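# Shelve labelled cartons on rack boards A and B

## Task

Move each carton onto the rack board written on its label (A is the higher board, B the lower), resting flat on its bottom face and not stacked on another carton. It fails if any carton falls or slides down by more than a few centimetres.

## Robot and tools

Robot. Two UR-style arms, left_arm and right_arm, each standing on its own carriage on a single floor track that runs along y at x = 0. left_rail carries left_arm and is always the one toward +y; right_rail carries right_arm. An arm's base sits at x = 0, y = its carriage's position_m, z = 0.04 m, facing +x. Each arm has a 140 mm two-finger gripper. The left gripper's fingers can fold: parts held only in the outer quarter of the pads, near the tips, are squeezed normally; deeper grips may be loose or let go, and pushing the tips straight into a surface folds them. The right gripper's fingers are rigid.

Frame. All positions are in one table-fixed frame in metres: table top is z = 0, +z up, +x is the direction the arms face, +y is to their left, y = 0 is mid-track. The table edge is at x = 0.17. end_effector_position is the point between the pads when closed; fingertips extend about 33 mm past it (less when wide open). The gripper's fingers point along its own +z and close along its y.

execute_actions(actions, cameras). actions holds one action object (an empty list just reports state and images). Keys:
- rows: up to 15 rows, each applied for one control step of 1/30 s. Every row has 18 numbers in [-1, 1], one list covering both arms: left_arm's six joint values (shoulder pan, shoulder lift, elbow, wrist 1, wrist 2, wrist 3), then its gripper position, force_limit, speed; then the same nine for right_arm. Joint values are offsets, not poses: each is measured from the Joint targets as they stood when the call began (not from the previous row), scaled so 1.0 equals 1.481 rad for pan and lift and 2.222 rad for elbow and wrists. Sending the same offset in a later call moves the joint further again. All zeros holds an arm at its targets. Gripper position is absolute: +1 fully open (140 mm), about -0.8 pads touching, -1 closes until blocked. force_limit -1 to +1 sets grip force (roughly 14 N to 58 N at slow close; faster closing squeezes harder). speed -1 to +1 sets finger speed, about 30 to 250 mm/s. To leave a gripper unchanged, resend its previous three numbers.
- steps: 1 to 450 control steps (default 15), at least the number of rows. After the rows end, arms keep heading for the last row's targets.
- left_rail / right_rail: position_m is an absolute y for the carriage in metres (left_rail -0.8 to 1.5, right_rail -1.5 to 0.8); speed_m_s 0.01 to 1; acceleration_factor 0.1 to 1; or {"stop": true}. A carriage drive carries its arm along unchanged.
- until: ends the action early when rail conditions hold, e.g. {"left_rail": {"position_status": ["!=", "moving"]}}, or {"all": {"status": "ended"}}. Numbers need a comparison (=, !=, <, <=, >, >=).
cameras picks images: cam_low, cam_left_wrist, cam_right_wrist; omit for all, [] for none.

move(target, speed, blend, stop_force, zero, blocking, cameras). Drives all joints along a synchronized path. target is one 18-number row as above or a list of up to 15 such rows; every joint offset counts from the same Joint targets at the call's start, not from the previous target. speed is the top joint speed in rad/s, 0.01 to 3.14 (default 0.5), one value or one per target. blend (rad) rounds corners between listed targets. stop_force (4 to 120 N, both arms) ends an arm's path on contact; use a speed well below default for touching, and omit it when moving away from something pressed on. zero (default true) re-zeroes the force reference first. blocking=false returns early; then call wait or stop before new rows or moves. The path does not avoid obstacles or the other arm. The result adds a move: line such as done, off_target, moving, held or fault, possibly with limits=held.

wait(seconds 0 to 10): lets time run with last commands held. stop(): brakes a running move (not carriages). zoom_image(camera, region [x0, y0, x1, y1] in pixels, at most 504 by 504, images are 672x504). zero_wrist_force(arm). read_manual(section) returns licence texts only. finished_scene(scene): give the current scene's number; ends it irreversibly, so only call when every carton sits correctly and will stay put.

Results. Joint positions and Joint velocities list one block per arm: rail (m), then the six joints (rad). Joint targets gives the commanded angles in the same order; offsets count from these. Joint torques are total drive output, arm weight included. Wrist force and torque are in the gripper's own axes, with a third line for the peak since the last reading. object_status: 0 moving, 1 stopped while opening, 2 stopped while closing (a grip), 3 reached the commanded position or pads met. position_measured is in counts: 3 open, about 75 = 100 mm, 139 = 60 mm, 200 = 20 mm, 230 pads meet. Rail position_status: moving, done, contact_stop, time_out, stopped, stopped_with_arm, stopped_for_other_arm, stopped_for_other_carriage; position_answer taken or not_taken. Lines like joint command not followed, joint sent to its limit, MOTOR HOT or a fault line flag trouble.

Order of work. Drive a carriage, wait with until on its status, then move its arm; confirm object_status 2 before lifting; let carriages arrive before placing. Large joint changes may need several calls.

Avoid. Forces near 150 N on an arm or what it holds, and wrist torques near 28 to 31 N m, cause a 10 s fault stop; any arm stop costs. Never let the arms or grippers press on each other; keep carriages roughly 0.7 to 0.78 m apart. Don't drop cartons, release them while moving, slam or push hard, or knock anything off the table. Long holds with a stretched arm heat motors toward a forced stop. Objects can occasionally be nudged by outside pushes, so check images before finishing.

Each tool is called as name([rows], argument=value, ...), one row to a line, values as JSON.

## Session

execute_actions(actions=[])

Scene clock: 0.00 s.
left_arm: end_effector_position=(+0.3563, +0.7786, +0.5790) position_measured=3 object_status=3 end_effector_quat_wxyz=(+0.000, +0.000, +1.000, +0.000) | right_arm: end_effector_position=(+0.3563, -0.6214, +0.5790) position_measured=3 object_status=3 end_effector_quat_wxyz=(+0.000, +0.000, +1.000, +0.000)
Joint positions: left_arm=[0.7 -0.281 -2.157 1.821 -1.235 -1.571 -0.28] | right_arm=[-0.7 -0.281 -2.157 1.821 -1.235 -1.571 -0.28]
Joint velocities: within noise
Joint torques (N m): no reading
Wrist force (N): no reading
Wrist torque (N m): no reading
Wrist force, peak (N): no reading
Joint targets: left_arm=[0.700 -0.280 -2.157 1.821 -1.235 -1.571 -0.280] | right_arm=[-0.700 -0.281 -2.157 1.821 -1.235 -1.571 -0.280]
Tool commands: left_gripper/position=+1.0 left_gripper/force_limit=+1.0 left_gripper/speed=+1.0 right_gripper/position=+1.0 right_gripper/force_limit=+1.0 right_gripper/speed=+1.0
left_rail: position_m=0.700 position_status=done
right_rail: position_m=-0.700 position_status=done

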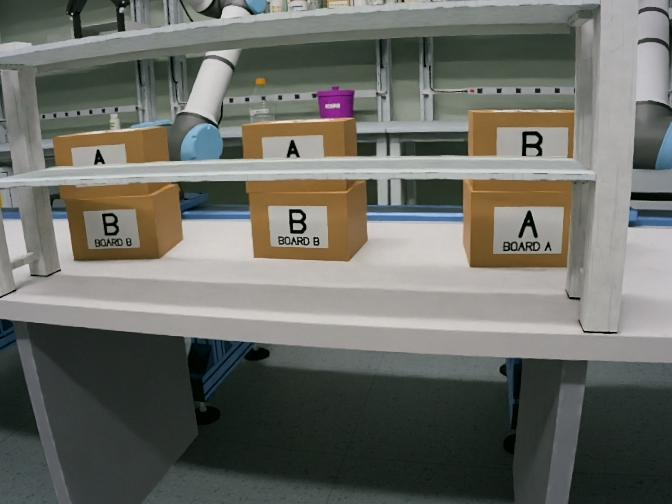

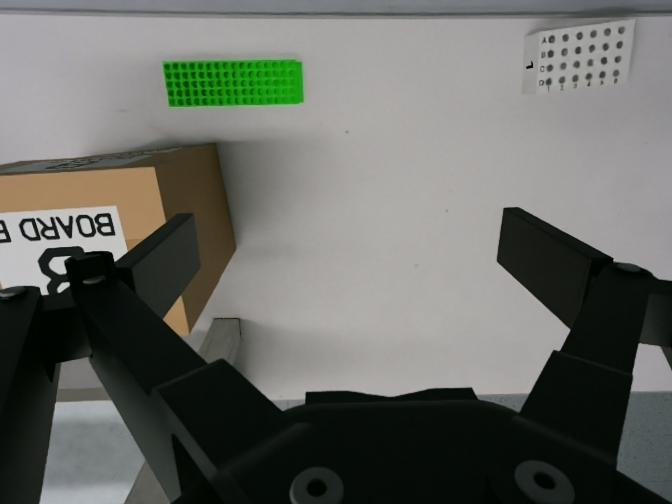

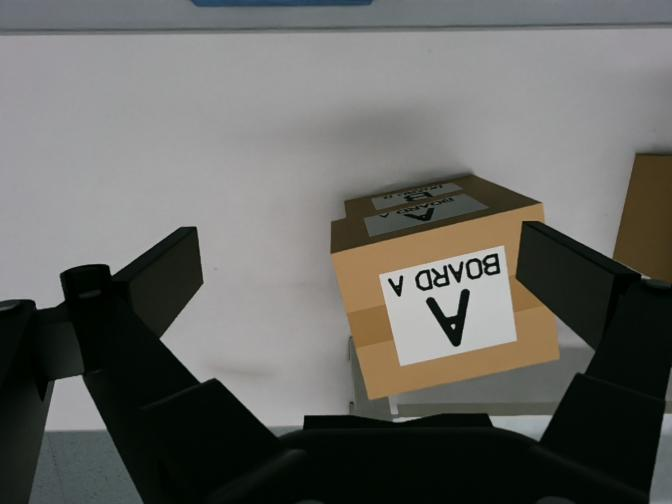

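execute_actions([
  {"right_rail":{"position_m":-0.5},"left_rail":{"position_m":0.35},"steps":150,"until":{"all":{"status":"ended"}}},
])

execute_actions([
  {"right_rail":{"position_m":-0.95},"left_rail":{"position_m":0.0},"steps":150,"until":{"all":{"status":"ended"}}},
])

Scene clock: 8.67 s.
left_arm: end_effector_position=(+0.3563, +0.4287, +0.5790) position_measured=3 object_status=3 end_effector_quat_wxyz=(+0.000, +0.000, +1.000, +0.000) end_effector_velocity=(+0.000, -0.002, +0.001) end_effector_angular_velocity=(+0.000, -0.001, -0.002) | right_arm: end_effector_position=(+0.3563, -0.4214, +0.5790) position_measured=3 object_status=3 end_effector_quat_wxyz=(+0.000, +0.000, +1.000, +0.000)
Joint positions: left_arm=[0.35 -0.281 -2.157 1.821 -1.235 -1.571 -0.28] | right_arm=[-0.5 -0.281 -2.157 1.821 -1.235 -1.571 -0.281]
Joint velocities: left_arm=[-0.001 -0.001 0 -0.001 0.001 0 0] | right_arm=[within noise]
Joint torques (N m): left_arm=[-2.78 4.64 -49.21 -3.2 -0.08 -0.11] | right_arm=[-2.72 3.69 -41.03 -3.88 0.33 0.03]
Wrist force (N): left_arm=[0.0 -0.3 0.0] | right_arm=[0.3 0.0 0.0]
Wrist torque (N m): left_arm=[-0.07 -0.01 0.00] | right_arm=[-0.01 -0.06 0.00]
Wrist force, peak (N): left_arm=[0.1 -1.8 0.0] | right_arm=[0.1 -2.0 0.0]
Joint targets: left_arm=[0.350 -0.280 -2.157 1.821 -1.235 -1.571 -0.280] | right_arm=[-0.500 -0.281 -2.157 1.821 -1.235 -1.571 -0.280]
Tool commands: left_gripper/position=+1.0 left_gripper/force_limit=+1.0 left_gripper/speed=+1.0 right_gripper/position=+1.0 right_gripper/force_limit=+1.0 right_gripper/speed=+1.0
left_rail: position_m=0.350 position_status=done
right_rail: position_m=-0.500 position_status=done
camera_calibration:
cam_left_wrist: T_world_to_cam=[[0.00214105, 0.999833, 0.0181292, -0.430841], [0.941022, -0.00814831, 0.338248, -0.531547], [0.338339, 0.0163358, -0.940882, 0.599949], [0, 0, 0, 1]] pos_world=[0.298133, 0.416637, 0.752087]
cam_right_wrist: T_world_to_cam=[[0.0224336, 0.999667, 0.0127834, 0.41289], [0.95045, -0.0252913, 0.309847, -0.526971], [0.310067, 0.00519896, -0.950701, 0.618189], [0, 0, 0, 1]] pos_world=[0.299918, -0.429294, 0.745714]

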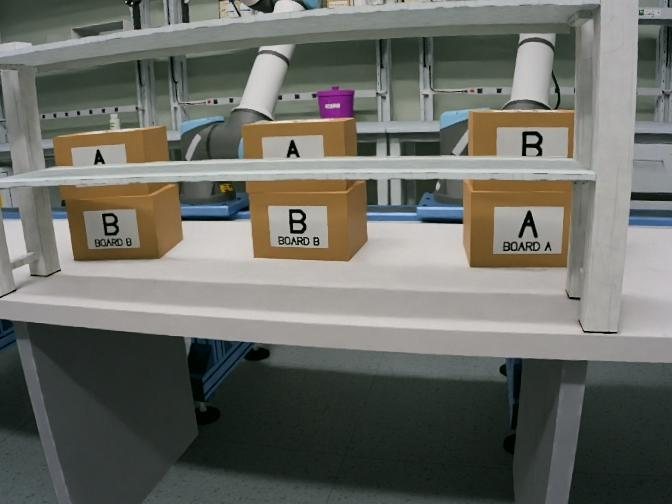

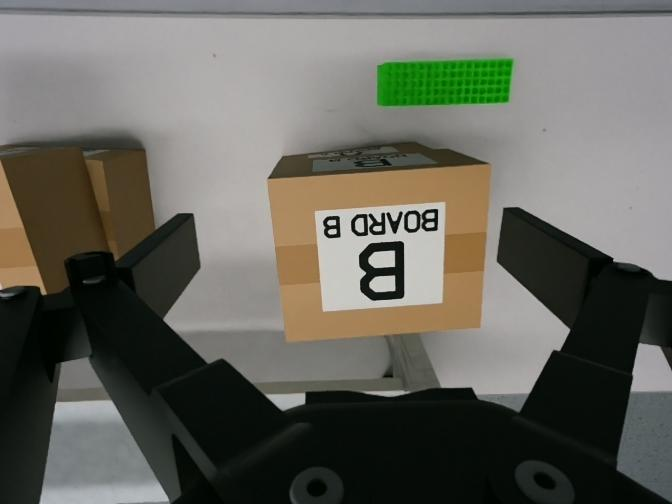

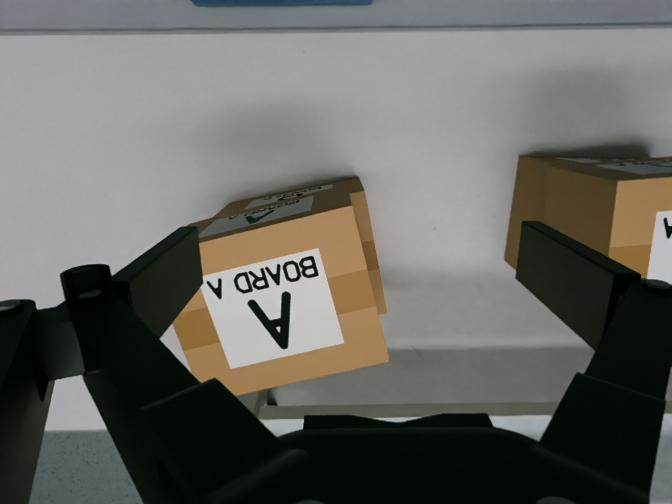

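Scene clock: 10.60 s.
left_arm: end_effector_position=(+0.3563, +0.0786, +0.5790) position_measured=3 object_status=3 end_effector_quat_wxyz=(+0.000, +0.000, +1.000, +0.000) | right_arm: end_effector_position=(+0.3563, -0.8714, +0.5790) position_measured=3 object_status=3 end_effector_quat_wxyz=(+0.000, +0.000, +1.000, +0.000) end_effector_velocity=(+0.000, -0.001, +0.000) end_effector_angular_velocity=(+0.000, +0.002, +0.002)
Joint positions: left_arm=[0 -0.281 -2.157 1.821 -1.235 -1.571 -0.28] | right_arm=[-0.95 -0.281 -2.157 1.821 -1.235 -1.571 -0.28]
Joint velocities: left_arm=[within noise] | right_arm=[-0.001 0.001 0.001 0 0.001 0 -0.001]
Joint torques (N m): left_arm=[-1.79 5.43 -48.87 -2.83 -0.07 -0.17] | right_arm=[-1.38 5.54 -39.7 -3.67 0.29 0.24]
Wrist force (N): left_arm=[0.2 -0.2 0.3] | right_arm=[0.0 -0.1 0.1]
Wrist torque (N m): left_arm=[-0.05 -0.04 0.00] | right_arm=[-0.03 0.00 0.00]
Wrist force, peak (N): left_arm=[0.2 -1.8 0.2] | right_arm=[0.4 2.3 0.0]
Joint targets: left_arm=[0.000 -0.280 -2.157 1.821 -1.235 -1.571 -0.280] | right_arm=[-0.950 -0.281 -2.157 1.821 -1.235 -1.571 -0.280]
Tool commands: left_gripper/position=+1.0 left_gripper/force_limit=+1.0 left_gripper/speed=+1.0 right_gripper/position=+1.0 right_gripper/force_limit=+1.0 right_gripper/speed=+1.0
left_rail: position_m=0.000 position_status=done
right_rail: position_m=-0.950 position_status=done
camera_calibration:
cam_left_wrist: T_world_to_cam=[[0.00214105, 0.999833, 0.0181292, -0.0807992], [0.941022, -0.00814831, 0.338248, -0.534399], [0.338339, 0.0163358, -0.940882, 0.605668], [0, 0, 0, 1]] pos_world=[0.298133, 0.0665372, 0.752087]
cam_right_wrist: T_world_to_cam=[[0.0224336, 0.999667, 0.0127834, 0.86264], [0.95045, -0.0252913, 0.309847, -0.53835], [0.310067, 0.00519896, -0.950701, 0.620528], [0, 0, 0, 1]] pos_world=[0.299918, -0.879194, 0.745714]

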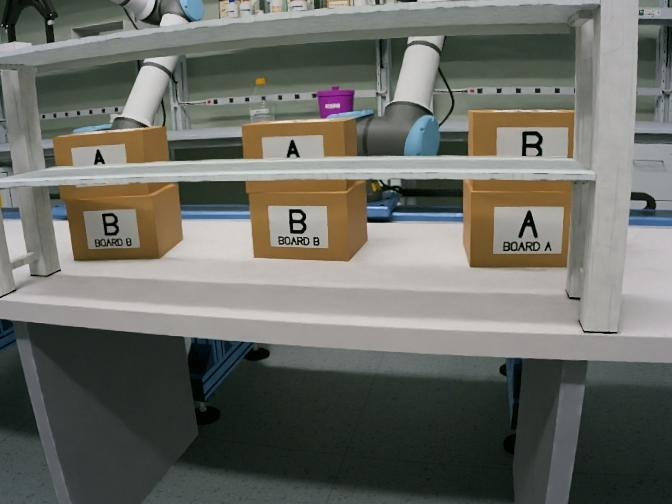

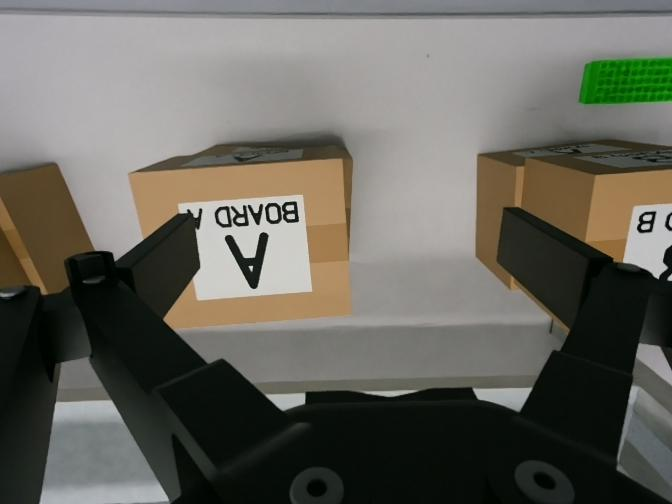

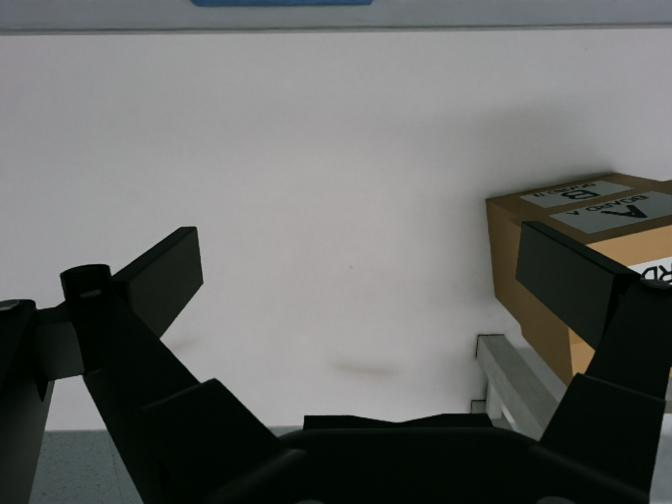

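move(target=[0,0,0,0.35,0.7,0.063,-1,1,1,0,0,0,0.35,1.0,0.063,0.23,1,1], speed=1.2, cameras=[])

execute_actions([
  {"left_rail":{"position_m":0.715,"acceleration_factor":0.5},"right_rail":{"position_m":-0.77,"acceleration_factor":0.5},"steps":200,"until":{"all":{"status":"ended"}}},
], cameras=[])

move(target=[-0.9872,0.345,0.0753,0.0516,-0.0077,-0.6436,-1,1,1,0.8985,0.3467,0.0743,0.0515,0.8235,0.7705,0.23,1,1], speed=0.9)

Scene clock: 40.50 s.
left_arm: end_effector_position=(+0.4139, +0.4164, +0.8317) position_measured=236 object_status=3 end_effector_quat_wxyz=(-0.128, +0.311, +0.639, +0.691) | right_arm: end_effector_position=(+0.5373, -0.6416, +0.9826) position_measured=100 object_status=3 end_effector_quat_wxyz=(+0.009, +0.368, +0.386, +0.846)
Joint positions: left_arm=[0 -0.281 -2.157 1.821 -0.457 -0.016 -0.141] | right_arm=[-0.95 -0.281 -2.157 1.821 -0.457 0.651 -0.141]
Joint velocities: within noise
Joint torques (N m): left_arm=[-1.3 9.65 -43.86 0.3 5.49 2.26] | right_arm=[-2.04 7.99 -37.34 -0.35 5.72 2.82]
Wrist force (N): left_arm=[-0.2 -0.6 0.1] | right_arm=[0.1 1.2 -0.9]
Wrist torque (N m): left_arm=[-0.18 0.03 -0.10] | right_arm=[0.21 -0.38 0.06]
Wrist force, peak (N): left_arm=[0.3 -2.7 -0.2] | right_arm=[0.7 -3.3 -0.2]
Joint targets: left_arm=[0.000 -0.280 -2.157 1.821 -0.457 -0.015 -0.141] | right_arm=[-0.950 -0.281 -2.157 1.821 -0.457 0.651 -0.141]
left_rail: position_m=0.000 position_status=done
right_rail: position_m=-0.950 position_status=done
move: done
No camera images: "cameras" was empty.

Scene clock: 43.67 s.
left_arm: end_effector_position=(+0.4139, +1.1313, +0.8317) position_measured=236 object_status=3 end_effector_quat_wxyz=(-0.128, +0.311, +0.639, +0.691) end_effector_velocity=(+0.000, +0.001, +0.000) end_effector_angular_velocity=(+0.000, -0.001, +0.000) | right_arm: end_effector_position=(+0.5374, -0.4617, +0.9826) position_measured=100 object_status=3 end_effector_quat_wxyz=(+0.009, +0.368, +0.386, +0.846)
Joint positions: left_arm=[0.715 -0.281 -2.157 1.821 -0.457 -0.015 -0.141] | right_arm=[-0.77 -0.281 -2.157 1.821 -0.457 0.651 -0.141]
Joint velocities: left_arm=[0.001 0 0 0.001 0 0 -0.001] | right_arm=[within noise]
Joint torques (N m): left_arm=[-0.52 9.75 -42.15 -0.37 4.96 2.51] | right_arm=[-0.48 8.05 -36.78 -1.2 5.41 2.78]
Wrist force (N): left_arm=[-0.4 -0.2 0.2] | right_arm=[0.0 1.0 -0.8]
Wrist torque (N m): left_arm=[-0.11 0.07 -0.10] | right_arm=[0.16 -0.35 0.06]
Wrist force, peak (N): left_arm=[-0.3 -0.6 1.1] | right_arm=[-0.4 2.4 -1.5]
Joint targets: left_arm=[0.715 -0.280 -2.157 1.821 -0.457 -0.015 -0.141] | right_arm=[-0.770 -0.281 -2.157 1.821 -0.457 0.651 -0.141]
Tool commands: left_gripper/position=-1.0 left_gripper/force_limit=+1.0 left_gripper/speed=+1.0 right_gripper/position=+0.23 right_gripper/force_limit=+1.0 right_gripper/speed=+1.0
left_rail: position_m=0.715 position_status=done
right_rail: position_m=-0.770 position_status=done
No camera images: "cameras" was empty.

Scene clock: 46.43 s.
left_arm: end_effector_position=(+0.4246, +0.1527, +0.5199) position_measured=236 object_status=3 end_effector_quat_wxyz=(+0.534, +0.534, +0.464, +0.464) | right_arm: end_effector_position=(+0.4318, -0.2072, +0.5199) position_measured=100 object_status=3 end_effector_quat_wxyz=(+0.534, -0.534, +0.464, -0.464)
Joint positions: left_arm=[0.715 -1.743 -1.646 1.988 -0.343 -0.033 -1.57] | right_arm=[-0.77 1.05 -1.643 1.986 -0.343 2.481 1.571]
Joint velocities: within noise
Joint torques (N m): left_arm=[-16.8 -17.96 -35.37 2.89 -2.2 -2.14] | right_arm=[14 -25.49 -32.45 1.61 3.7 1.95]
Wrist force (N): left_arm=[-0.1 -0.5 0.2] | right_arm=[0.9 1.3 0.5]
Wrist torque (N m): left_arm=[-0.03 0.12 -0.31] | right_arm=[-0.41 -0.36 -0.29]
Wrist force, peak (N): left_arm=[-2.5 -1.8 -2.7] | right_arm=[-0.7 2.9 -1.6]
Joint targets: left_arm=[0.715 -1.743 -1.646 1.988 -0.343 -0.033 -1.571] | right_arm=[-0.770 1.050 -1.643 1.986 -0.343 2.481 1.571]
left_rail: position_m=0.715 position_status=done
right_rail: position_m=-0.770 position_status=done
move: done
camera_calibration:
cam_left_wrist: T_world_to_cam=[[-0.0182494, 0.000395979, 0.999833, -0.503177], [-0.465524, -0.884998, -0.00814644, 0.333263], [0.884847, -0.465595, 0.016335, -0.130352], [0, 0, 0, 1]] pos_world=[0.2613, 0.234445, 0.507937]
cam_right_wrist: T_world_to_cam=[[-0.0157851, 0.0210986, -0.999653, 0.537888], [-0.439649, 0.897796, 0.0258911, 0.36414], [0.898031, 0.439905, -0.00489577, -0.118007], [0, 0, 0, 1]] pos_world=[0.274559, -0.28636, 0.527696]

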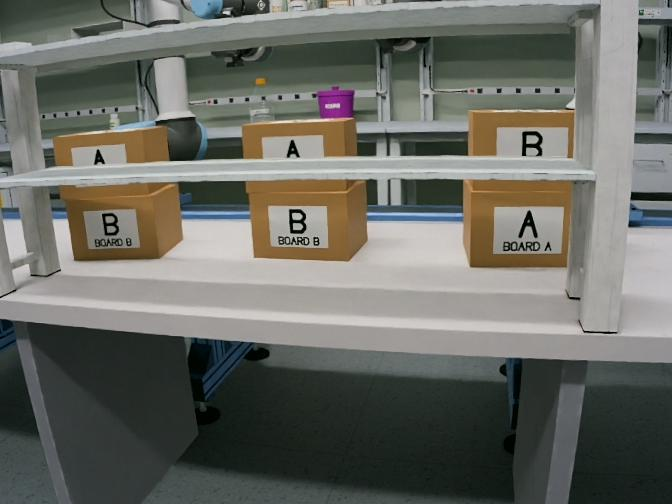

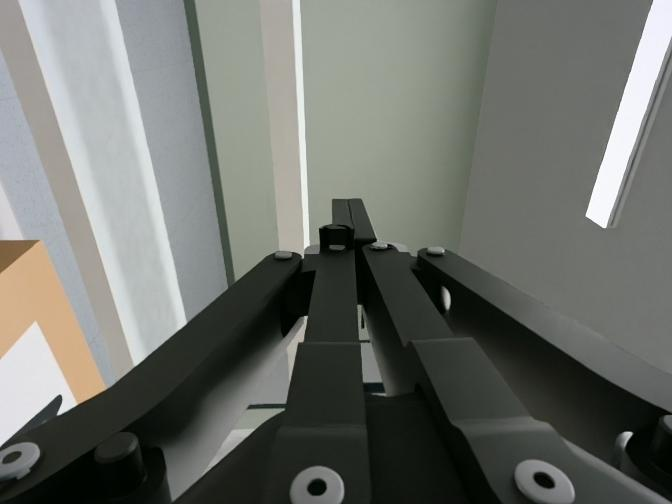

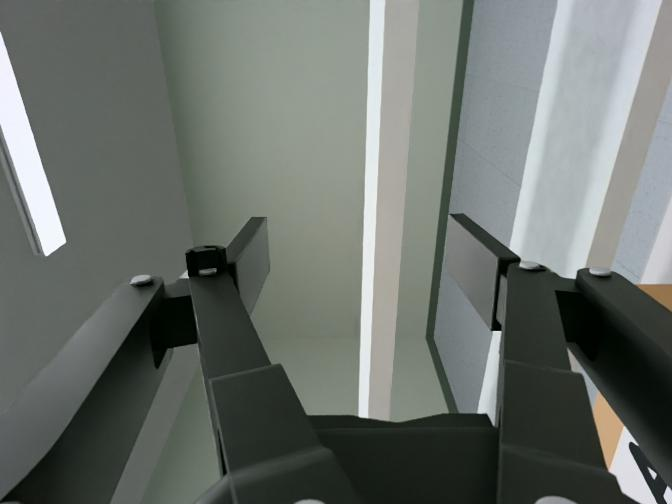

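move(target=[0,0.1947,0.1138,-0.2432,0,0,-1,1,1,0,0.1941,0.1136,-0.2430,0,0,0.23,1,1], speed=0.4)

zero_wrist_force(arm="left_arm")

zero_wrist_force(arm="right_arm")

execute_actions([
  {"left_rail":{"position_m":0.682,"speed_m_s":0.05},"right_rail":{"position_m":-0.738,"speed_m_s":0.05},"steps":150,"until":{"all":{"status":"ended"}}},
])

Scene clock: 54.57 s.
left_arm: end_effector_position=(+0.4246, +0.1528, +0.2579) position_measured=236 object_status=3 end_effector_quat_wxyz=(+0.533, +0.534, +0.464, +0.464) | right_arm: end_effector_position=(+0.4316, -0.2074, +0.2580) position_measured=100 object_status=3 end_effector_quat_wxyz=(+0.534, -0.534, +0.464, -0.464)
Joint positions: left_arm=[0.715 -1.743 -1.357 2.241 -0.883 -0.033 -1.571] | right_arm=[-0.77 1.05 -1.356 2.238 -0.883 2.481 1.571]
Joint velocities: within noise
Joint torques (N m): left_arm=[-10.63 -32.27 -19.39 -2.11 -1.87 -2.51] | right_arm=[6.2 -38.64 -18.81 -6.23 3.05 2.47]
Wrist force (N): left_arm=[0.1 -0.5 0.1] | right_arm=[0.0 1.3 0.7]
Wrist torque (N m): left_arm=[-0.05 0.08 -0.30] | right_arm=[-0.40 -0.17 -0.28]
Wrist force, peak (N): left_arm=[0.3 -2.5 0.0] | right_arm=[0.2 3.7 0.6]
Joint targets: left_arm=[0.715 -1.743 -1.357 2.241 -0.883 -0.033 -1.571] | right_arm=[-0.770 1.050 -1.356 2.238 -0.883 2.481 1.571]
left_rail: position_m=0.715 position_status=done
right_rail: position_m=-0.770 position_status=done
move: done
camera_calibration:
cam_left_wrist: T_world_to_cam=[[-0.0184509, -0.000399013, 0.99983, -0.240981], [-0.465703, -0.884896, -0.00894723, 0.331391], [0.884749, -0.465789, 0.0161413, -0.125817], [0, 0, 0, 1]] pos_world=[0.2612, 0.234546, 0.245935]
cam_right_wrist: T_world_to_cam=[[-0.0158278, 0.021187, -0.99965, 0.276217], [-0.439649, 0.897794, 0.0259894, 0.370983], [0.89803, 0.439906, -0.00489526, -0.119021], [0, 0, 0, 1]] pos_world=[0.274359, -0.28656, 0.265896]

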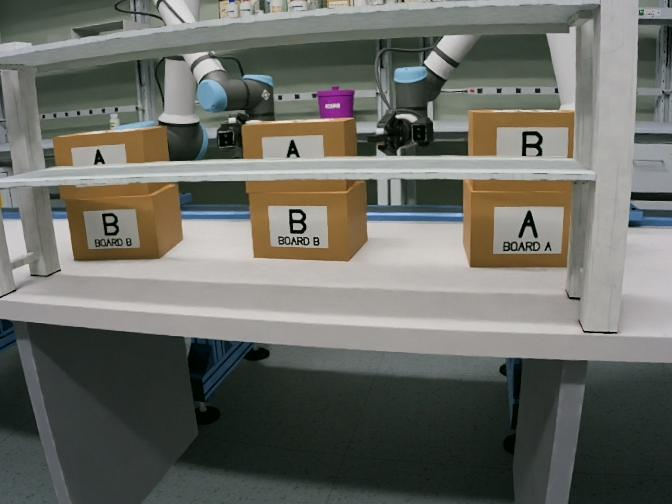

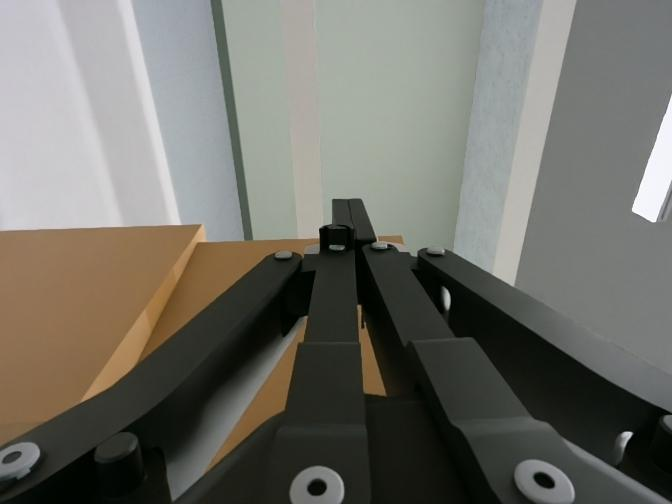

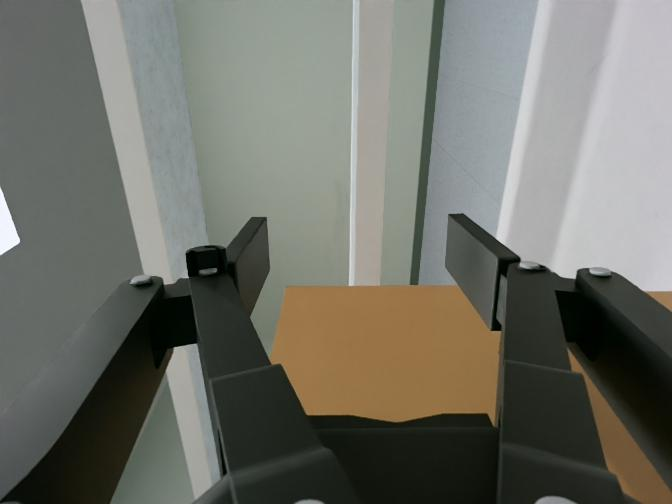

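Wrist force sensor zeroed.

Wrist force sensor zeroed.

Scene clock: 55.63 s.
left_arm: end_effector_position=(+0.4246, +0.1199, +0.2578) position_measured=236 object_status=3 end_effector_quat_wxyz=(+0.533, +0.534, +0.464, +0.464) | right_arm: end_effector_position=(+0.4316, -0.1754, +0.2579) position_measured=100 object_status=3 end_effector_quat_wxyz=(+0.534, -0.534, +0.464, -0.464)
Joint positions: left_arm=[0.682 -1.743 -1.357 2.241 -0.883 -0.033 -1.571] | right_arm=[-0.738 1.05 -1.356 2.238 -0.883 2.481 1.571]
Joint velocities: within noise
Joint torques (N m): left_arm=[-10.43 -33.52 -24.39 -1.65 -1.4 -2.54] | right_arm=[3.88 -40.02 -24.49 -5.08 2.88 2.64]
Wrist force (N, zeroed by zero_wrist_force): left_arm=[-0.1 -0.1 0.1] | right_arm=[-0.2 0.1 -0.3]
Wrist torque (N m, zeroed by zero_wrist_force): left_arm=[-0.01 0.01 0.00] | right_arm=[0.01 0.04 0.00]
Wrist force, peak (N, zeroed by zero_wrist_force): left_arm=[-1.0 0.0 0.2] | right_arm=[-0.8 0.3 0.1]
Joint targets: left_arm=[0.682 -1.743 -1.357 2.241 -0.883 -0.033 -1.571] | right_arm=[-0.738 1.050 -1.356 2.238 -0.883 2.481 1.571]
Tool commands: left_gripper/position=-1.0 left_gripper/force_limit=+1.0 left_gripper/speed=+1.0 right_gripper/position=+0.23 right_gripper/force_limit=+1.0 right_gripper/speed=+1.0
left_rail: position_m=0.682 speed_m_s=0.05 position_status=done
right_rail: position_m=-0.738 speed_m_s=0.05 position_status=done
camera_calibration:
cam_left_wrist: T_world_to_cam=[[-0.01841, -0.000534348, 0.99983, -0.240877], [-0.465701, -0.884896, -0.00904794, 0.302301], [0.88475, -0.465789, 0.0160421, -0.141116], [0, 0, 0, 1]] pos_world=[0.2612, 0.201646, 0.245835]
cam_right_wrist: T_world_to_cam=[[-0.0159178, 0.0211435, -0.99965, 0.275454], [-0.439646, 0.897795, 0.0259899, 0.342345], [0.89803, 0.439906, -0.00499526, -0.133028], [0, 0, 0, 1]] pos_world=[0.274358, -0.25466, 0.265795]

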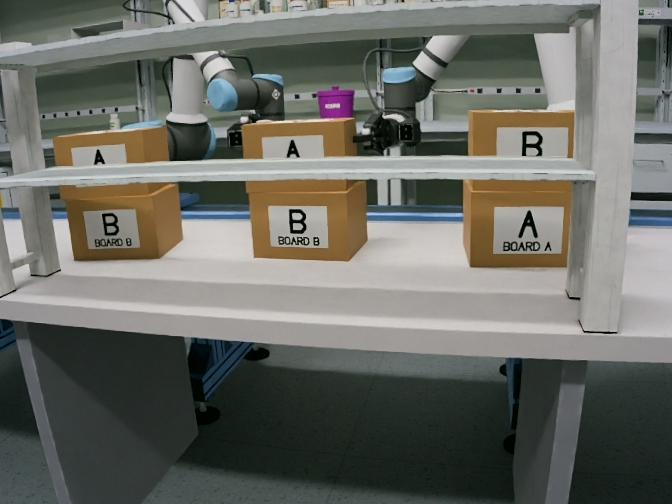

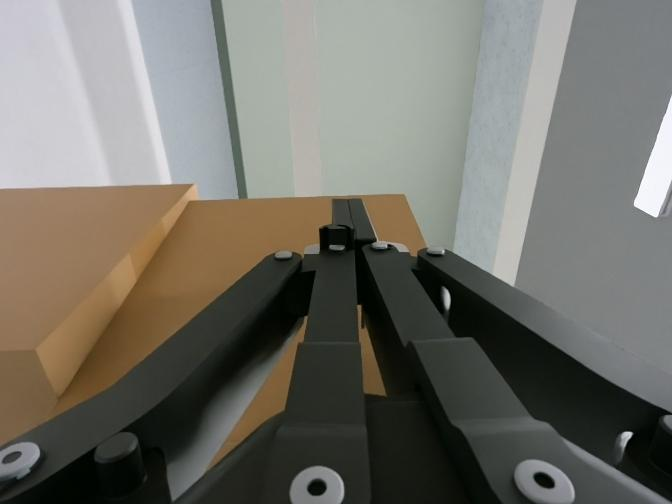

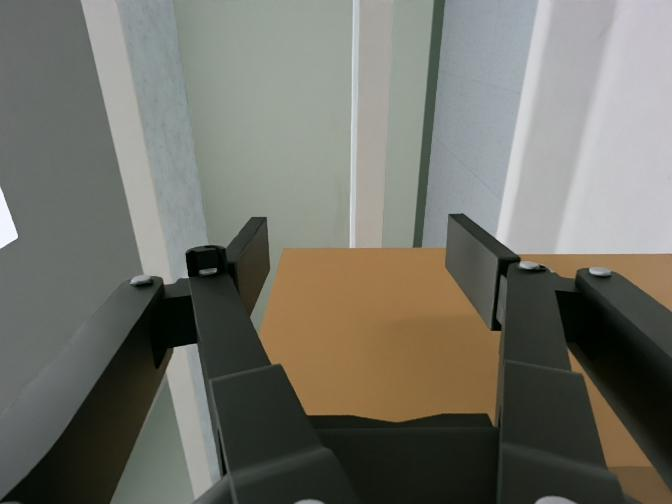

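move(target=[0,0.0299,0.0063,-0.0266,0,0,-1,1,1,0,0.0305,0.0065,-0.0264,0,0,0.23,1,1], speed=0.2, cameras=[])

execute_actions([
  {"left_rail":{"position_m":0.671,"speed_m_s":0.03},"right_rail":{"position_m":-0.716,"speed_m_s":0.03},"steps":150,"until":{"all":{"status":"ended"}}},
])

execute_actions([
  {"left_rail":{"position_m":0.667,"speed_m_s":0.03},"right_rail":{"position_m":-0.709,"speed_m_s":0.03},"steps":150,"until":{"all":{"status":"ended"}}},
], cameras=["cam_left_wrist","cam_right_wrist"])

Scene clock: 68.63 s.
left_arm: end_effector_position=(+0.4246, +0.1197, +0.2312) position_measured=236 object_status=3 end_effector_quat_wxyz=(+0.534, +0.534, +0.464, +0.464) | right_arm: end_effector_position=(+0.4315, -0.1755, +0.2305) position_measured=100 object_status=3 end_effector_quat_wxyz=(+0.534, -0.534, +0.464, -0.464)
Joint positions: left_arm=[0.682 -1.743 -1.313 2.255 -0.942 -0.033 -1.571] | right_arm=[-0.738 1.05 -1.311 2.253 -0.941 2.481 1.571]
Joint velocities: within noise
Joint torques (N m): left_arm=[-1.17 -29.44 -17.39 -2.16 -0.9 -2.06] | right_arm=[-4.62 -42.33 -18.25 -5.76 2.58 2.71]
Wrist force (N, zeroed by zero_wrist_force): left_arm=[-0.2 0.1 0.2] | right_arm=[0.0 0.2 -0.1]
Wrist torque (N m, zeroed by zero_wrist_force): left_arm=[0.01 0.06 0.01] | right_arm=[0.04 -0.01 -0.05]
Wrist force, peak (N, zeroed by zero_wrist_force): left_arm=[-0.3 0.9 0.2] | right_arm=[-0.3 0.8 -0.2]
Joint targets: left_arm=[0.682 -1.743 -1.313 2.255 -0.942 -0.033 -1.571] | right_arm=[-0.738 1.050 -1.311 2.253 -0.942 2.481 1.571]
left_rail: position_m=0.682 speed_m_s=0.05 position_status=done
right_rail: position_m=-0.738 speed_m_s=0.05 position_status=done
move: done
No camera images: "cameras" was empty.

Scene clock: 69.70 s.
left_arm: end_effector_position=(+0.4246, +0.1088, +0.2310) position_measured=236 object_status=3 end_effector_quat_wxyz=(+0.534, +0.534, +0.464, +0.464) | right_arm: end_effector_position=(+0.4315, -0.1535, +0.2304) position_measured=100 object_status=3 end_effector_quat_wxyz=(+0.534, -0.534, +0.464, -0.464)
Joint positions: left_arm=[0.671 -1.743 -1.313 2.255 -0.942 -0.033 -1.571] | right_arm=[-0.716 1.05 -1.311 2.253 -0.942 2.481 1.571]
Joint velocities: within noise
Joint torques (N m): left_arm=[-0.32 -34.09 -32.88 -1.56 1.62 -2.28] | right_arm=[-5.07 -41.66 -21.7 -5.09 2.39 2.77]
Wrist force (N, zeroed by zero_wrist_force): left_arm=[5.2 1.4 -1.2] | right_arm=[-0.1 0.3 0.2]
Wrist torque (N m, zeroed by zero_wrist_force): left_arm=[0.04 0.26 -0.02] | right_arm=[0.05 0.00 -0.05]
Wrist force, peak (N, zeroed by zero_wrist_force): left_arm=[7.7 1.7 -1.2] | right_arm=[-0.9 0.3 -0.3]
Joint targets: left_arm=[0.671 -1.743 -1.313 2.255 -0.942 -0.033 -1.571] | right_arm=[-0.716 1.050 -1.311 2.253 -0.942 2.481 1.571]
Tool commands: left_gripper/position=-1.0 left_gripper/force_limit=+1.0 left_gripper/speed=+1.0 right_gripper/position=+0.23 right_gripper/force_limit=+1.0 right_gripper/speed=+1.0
left_rail: position_m=0.671 speed_m_s=0.03 position_status=done
right_rail: position_m=-0.716 speed_m_s=0.03 position_status=done
camera_calibration:
cam_left_wrist: T_world_to_cam=[[-0.0182978, 0.000310094, 0.999833, -0.21428], [-0.465641, -0.884935, -0.00824719, 0.291964], [0.884784, -0.465714, 0.0163368, -0.145991], [0, 0, 0, 1]] pos_world=[0.2612, 0.190445, 0.219037]
cam_right_wrist: T_world_to_cam=[[-0.0164204, 0.0203458, -0.999658, 0.247547], [-0.439631, 0.897816, 0.0254945, 0.323382], [0.898028, 0.4399, -0.00579785, -0.142561], [0, 0, 0, 1]] pos_world=[0.274258, -0.232661, 0.238391]

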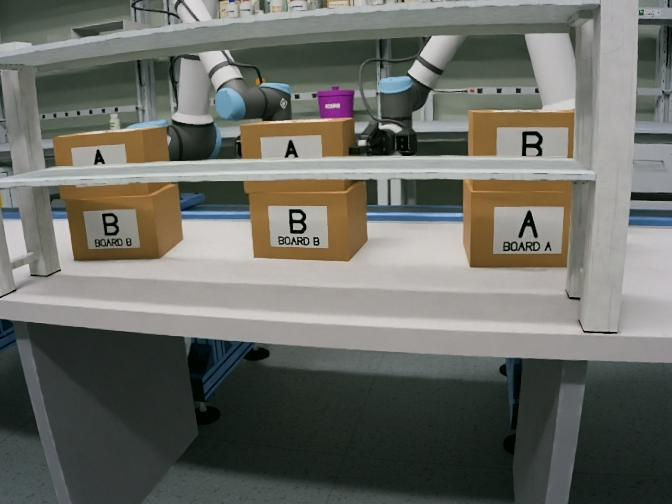

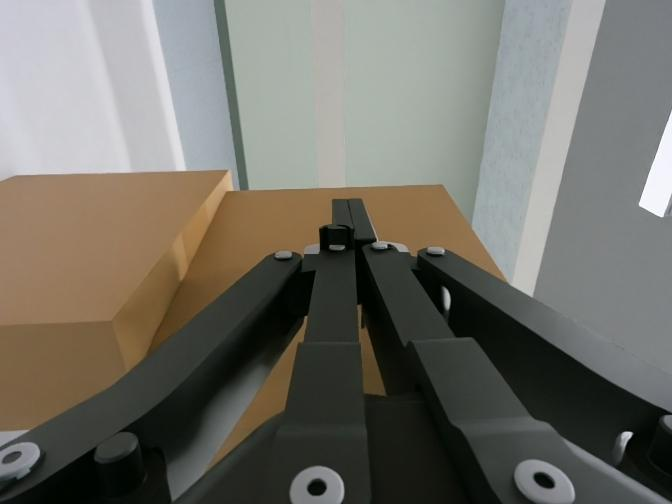

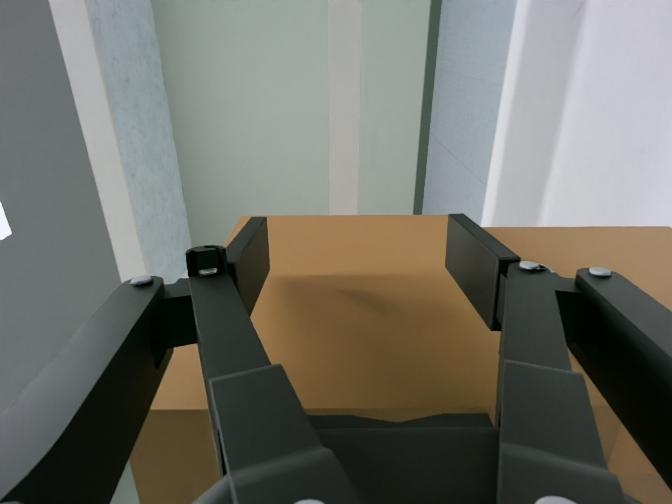

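Scene clock: 70.27 s.
left_arm: end_effector_position=(+0.4246, +0.1047, +0.2310) position_measured=236 object_status=3 end_effector_quat_wxyz=(+0.534, +0.534, +0.464, +0.464) | right_arm: end_effector_position=(+0.4315, -0.1466, +0.2304) position_measured=100 object_status=3 end_effector_quat_wxyz=(+0.534, -0.534, +0.464, -0.464) end_effector_velocity=(-0.001, +0.001, -0.001) end_effector_angular_velocity=(-0.001, +0.001, +0.001)
Joint positions: left_arm=[0.667 -1.743 -1.313 2.255 -0.942 -0.033 -1.571] | right_arm=[-0.709 1.05 -1.311 2.253 -0.942 2.481 1.572]
Joint velocities: left_arm=[within noise] | right_arm=[0.001 0.002 0.001 0 0.001 0 0]
Joint torques (N m): left_arm=[-1.42 -37 -42.56 -1.36 3.1 -2.23] | right_arm=[-6.62 -44.93 -26.68 -4.77 -1.15 2.03]
Wrist force (N, zeroed by zero_wrist_force): left_arm=[8.8 1.7 2.0] | right_arm=[14.8 -1.9 -6.1]
Wrist torque (N m, zeroed by zero_wrist_force): left_arm=[-0.02 0.44 -0.03] | right_arm=[-0.36 -0.74 -0.73]
Wrist force, peak (N, zeroed by zero_wrist_force): left_arm=[9.0 2.4 2.4] | right_arm=[14.8 -1.9 -6.1]
Joint targets: left_arm=[0.667 -1.743 -1.313 2.255 -0.942 -0.033 -1.571] | right_arm=[-0.709 1.050 -1.311 2.253 -0.942 2.481 1.571]
Tool commands: left_gripper/position=-1.0 left_gripper/force_limit=+1.0 left_gripper/speed=+1.0 right_gripper/position=+0.23 right_gripper/force_limit=+1.0 right_gripper/speed=+1.0
left_rail: position_m=0.667 speed_m_s=0.03 position_status=done
right_rail: position_m=-0.709 speed_m_s=0.03 position_status=done
camera_calibration:
cam_left_wrist: T_world_to_cam=[[-0.0182978, 0.000310094, 0.999833, -0.214279], [-0.465641, -0.884935, -0.00824719, 0.288424], [0.884784, -0.465714, 0.0163368, -0.147854], [0, 0, 0, 1]] pos_world=[0.2612, 0.186445, 0.219037]
cam_right_wrist: T_world_to_cam=[[-0.0164204, 0.0203458, -0.999658, 0.247308], [-0.439631, 0.897816, 0.0254945, 0.317279], [0.898028, 0.4399, -0.00579785, -0.145553], [0, 0, 0, 1]] pos_world=[0.274258, -0.225861, 0.238291]
Images, in order (width x height): cam_left_wrist 672x504, cam_right_wrist 672x504.

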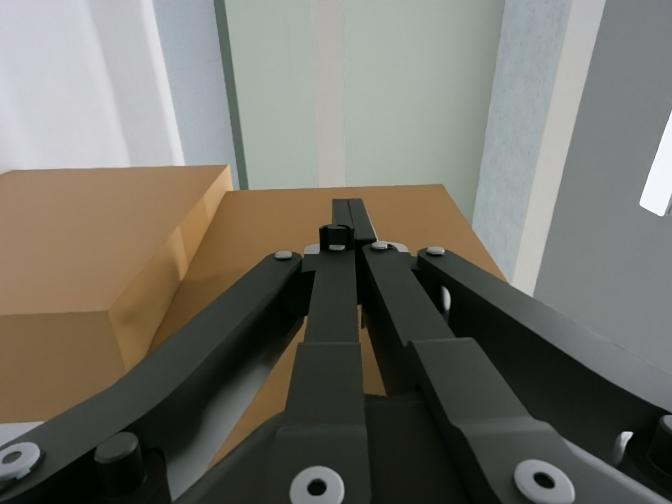

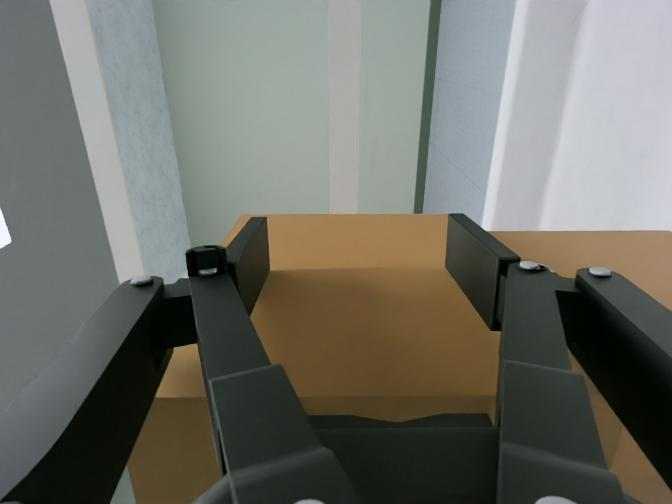

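execute_actions([
  {"left_rail":{"position_m":0.6645,"speed_m_s":0.03},"right_rail":{"position_m":-0.7065,"speed_m_s":0.03},"steps":150,"until":{"all":{"status":"ended"}}},
], cameras=[])

move([
  [0,-0.0275,-0.0058,0.0244,0,0,-1,1,1,0,-0.0276,-0.0058,0.0245,0,0,0.23,1,1],
  [0,-0.0543,-0.0127,0.0489,0,0,-1,1,1,0,-0.0545,-0.0127,0.0491,0,0,0.23,1,1],
  [0,-0.0834,-0.0218,0.0780,0,0,-1,1,1,0,-0.0834,-0.0218,0.0780,0,0,0.23,1,1],
  [0,-0.1116,-0.0327,0.1071,0,0,-1,1,1,0,-0.1116,-0.0327,0.1071,0,0,0.23,1,1],
  [0,-0.1356,-0.0443,0.1353,0,0,-1,1,1,0,-0.1356,-0.0443,0.1353,0,0,0.23,1,1],
  [0,-0.1588,-0.0577,0.1635,0,0,-1,1,1,0,-0.1587,-0.0576,0.1634,0,0,0.23,1,1],
  [0,-0.1782,-0.0715,0.1909,0,0,-1,1,1,0,-0.1781,-0.0714,0.1907,0,0,0.23,1,1],
  [0,-0.1968,-0.0871,0.2183,0,0,-1,1,1,0,-0.1965,-0.0870,0.2180,0,0,0.23,1,1],
  [0,-0.2114,-0.1030,0.2445,0,0,-1,1,1,0,-0.2113,-0.1028,0.2443,0,0,0.23,1,1],
  [0,-0.2252,-0.1206,0.2707,0,0,-1,1,1,0,-0.2251,-0.1204,0.2705,0,0,0.23,1,1],
  [0,-0.2345,-0.1362,0.2931,0,0,-1,1,1,0,-0.2344,-0.1360,0.2928,0,0,0.23,1,1],
  [0,-0.2433,-0.1533,0.3155,0,0,-1,1,1,0,-0.2430,-0.1531,0.3151,0,0,0.23,1,1],
], speed=0.12, blend=0.015)

Scene clock: 93.50 s.
left_arm: end_effector_position=(+0.4246, +0.1024, +0.2311) position_measured=236 object_status=3 end_effector_quat_wxyz=(+0.534, +0.534, +0.464, +0.464) | right_arm: end_effector_position=(+0.4316, -0.1441, +0.2304) position_measured=100 object_status=3 end_effector_quat_wxyz=(+0.534, -0.534, +0.464, -0.464)
Joint positions: left_arm=[0.665 -1.743 -1.313 2.255 -0.942 -0.033 -1.571] | right_arm=[-0.707 1.05 -1.311 2.253 -0.942 2.481 1.571]
Joint velocities: within noise
Joint torques (N m): left_arm=[-24.18 -50.97 -44.87 -1.68 11.39 -2.41] | right_arm=[-0.63 -58.52 -37.92 -2.12 -8.13 -0.7]
Wrist force (N, zeroed by zero_wrist_force): left_arm=[48.5 11.2 1.1] | right_arm=[42.2 -10.5 -19.2]
Wrist torque (N m, zeroed by zero_wrist_force): left_arm=[-0.20 2.07 -0.17] | right_arm=[-0.74 -1.65 -1.14]
Wrist force, peak (N, zeroed by zero_wrist_force): left_arm=[48.8 11.0 1.1] | right_arm=[42.4 -10.6 -19.2]
Joint targets: left_arm=[0.665 -1.743 -1.313 2.255 -0.942 -0.033 -1.571] | right_arm=[-0.707 1.050 -1.311 2.253 -0.942 2.481 1.571]
Tool commands: left_gripper/position=-1.0 left_gripper/force_limit=+1.0 left_gripper/speed=+1.0 right_gripper/position=+0.23 right_gripper/force_limit=+1.0 right_gripper/speed=+1.0
left_rail: position_m=0.665 speed_m_s=0.03 position_status=done
right_rail: position_m=-0.707 speed_m_s=0.03 position_status=done
No camera images: "cameras" was empty.

Scene clock: 99.80 s.
left_arm: end_effector_position=(+0.4246, +0.1023, +0.5738) position_measured=236 object_status=3 end_effector_quat_wxyz=(+0.534, +0.534, +0.464, +0.464) | right_arm: end_effector_position=(+0.4316, -0.1438, +0.5731) position_measured=100 object_status=3 end_effector_quat_wxyz=(+0.534, -0.534, +0.464, -0.464)
Joint positions: left_arm=[0.665 -1.743 -1.673 1.915 -0.241 -0.033 -1.571] | right_arm=[-0.707 1.05 -1.67 1.913 -0.242 2.481 1.571]
Joint velocities: within noise
Joint torques (N m): left_arm=[-17.63 -40.95 -72.49 -0.85 14.97 -1.92] | right_arm=[23.3 -42.72 -71.41 -4.67 -8.07 -0.53]
Wrist force (N, zeroed by zero_wrist_force): left_arm=[48.3 -3.9 3.2] | right_arm=[46.9 13.2 -14.4]
Wrist torque (N m, zeroed by zero_wrist_force): left_arm=[0.17 2.03 0.01] | right_arm=[-0.36 -1.38 -0.99]
Wrist force, peak (N, zeroed by zero_wrist_force): left_arm=[53.4 -4.3 3.4] | right_arm=[51.9 14.0 -15.7]
Joint targets: left_arm=[0.665 -1.743 -1.673 1.914 -0.241 -0.033 -1.571] | right_arm=[-0.707 1.050 -1.670 1.913 -0.241 2.481 1.571]
left_rail: position_m=0.665 speed_m_s=0.03 position_status=done
right_rail: position_m=-0.707 speed_m_s=0.03 position_status=done
move: done
camera_calibration:
cam_left_wrist: T_world_to_cam=[[-0.0182963, 0.000312026, 0.999833, -0.556921], [-0.465719, -0.884894, -0.00824623, 0.289138], [0.884743, -0.465792, 0.0163356, -0.154544], [0, 0, 0, 1]] pos_world=[0.2612, 0.184045, 0.561737]
cam_right_wrist: T_world_to_cam=[[-0.0164204, 0.0203458, -0.999658, 0.589936], [-0.439631, 0.897816, 0.0254945, 0.30607], [0.898028, 0.4399, -0.00579785, -0.144887], [0, 0, 0, 1]] pos_world=[0.274358, -0.223061, 0.581091]

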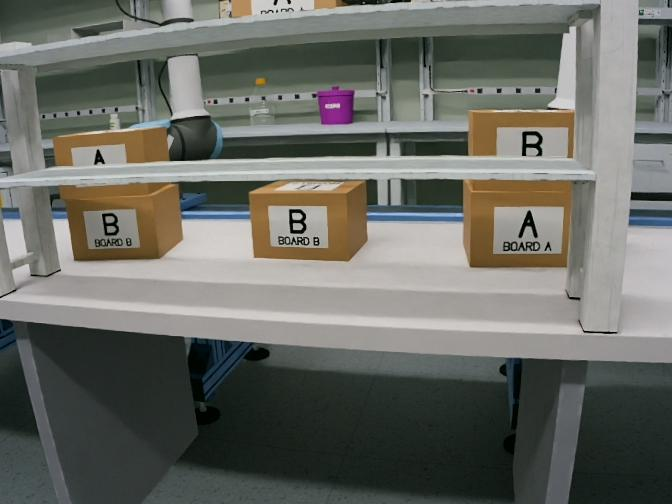

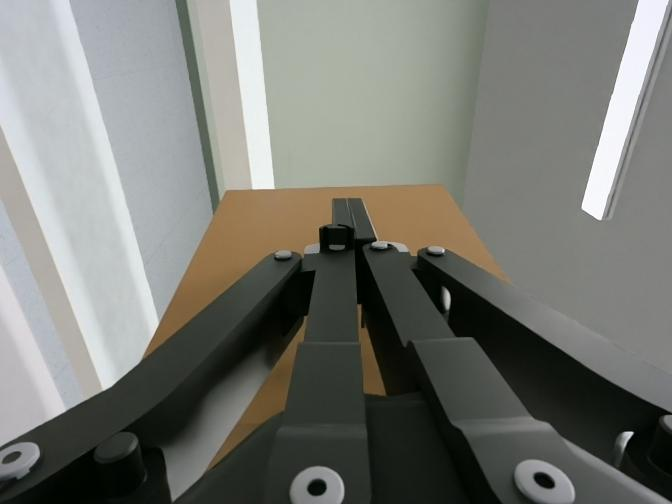

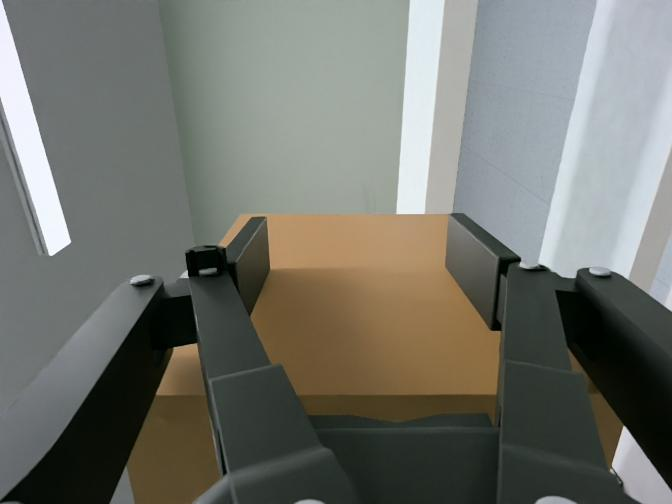

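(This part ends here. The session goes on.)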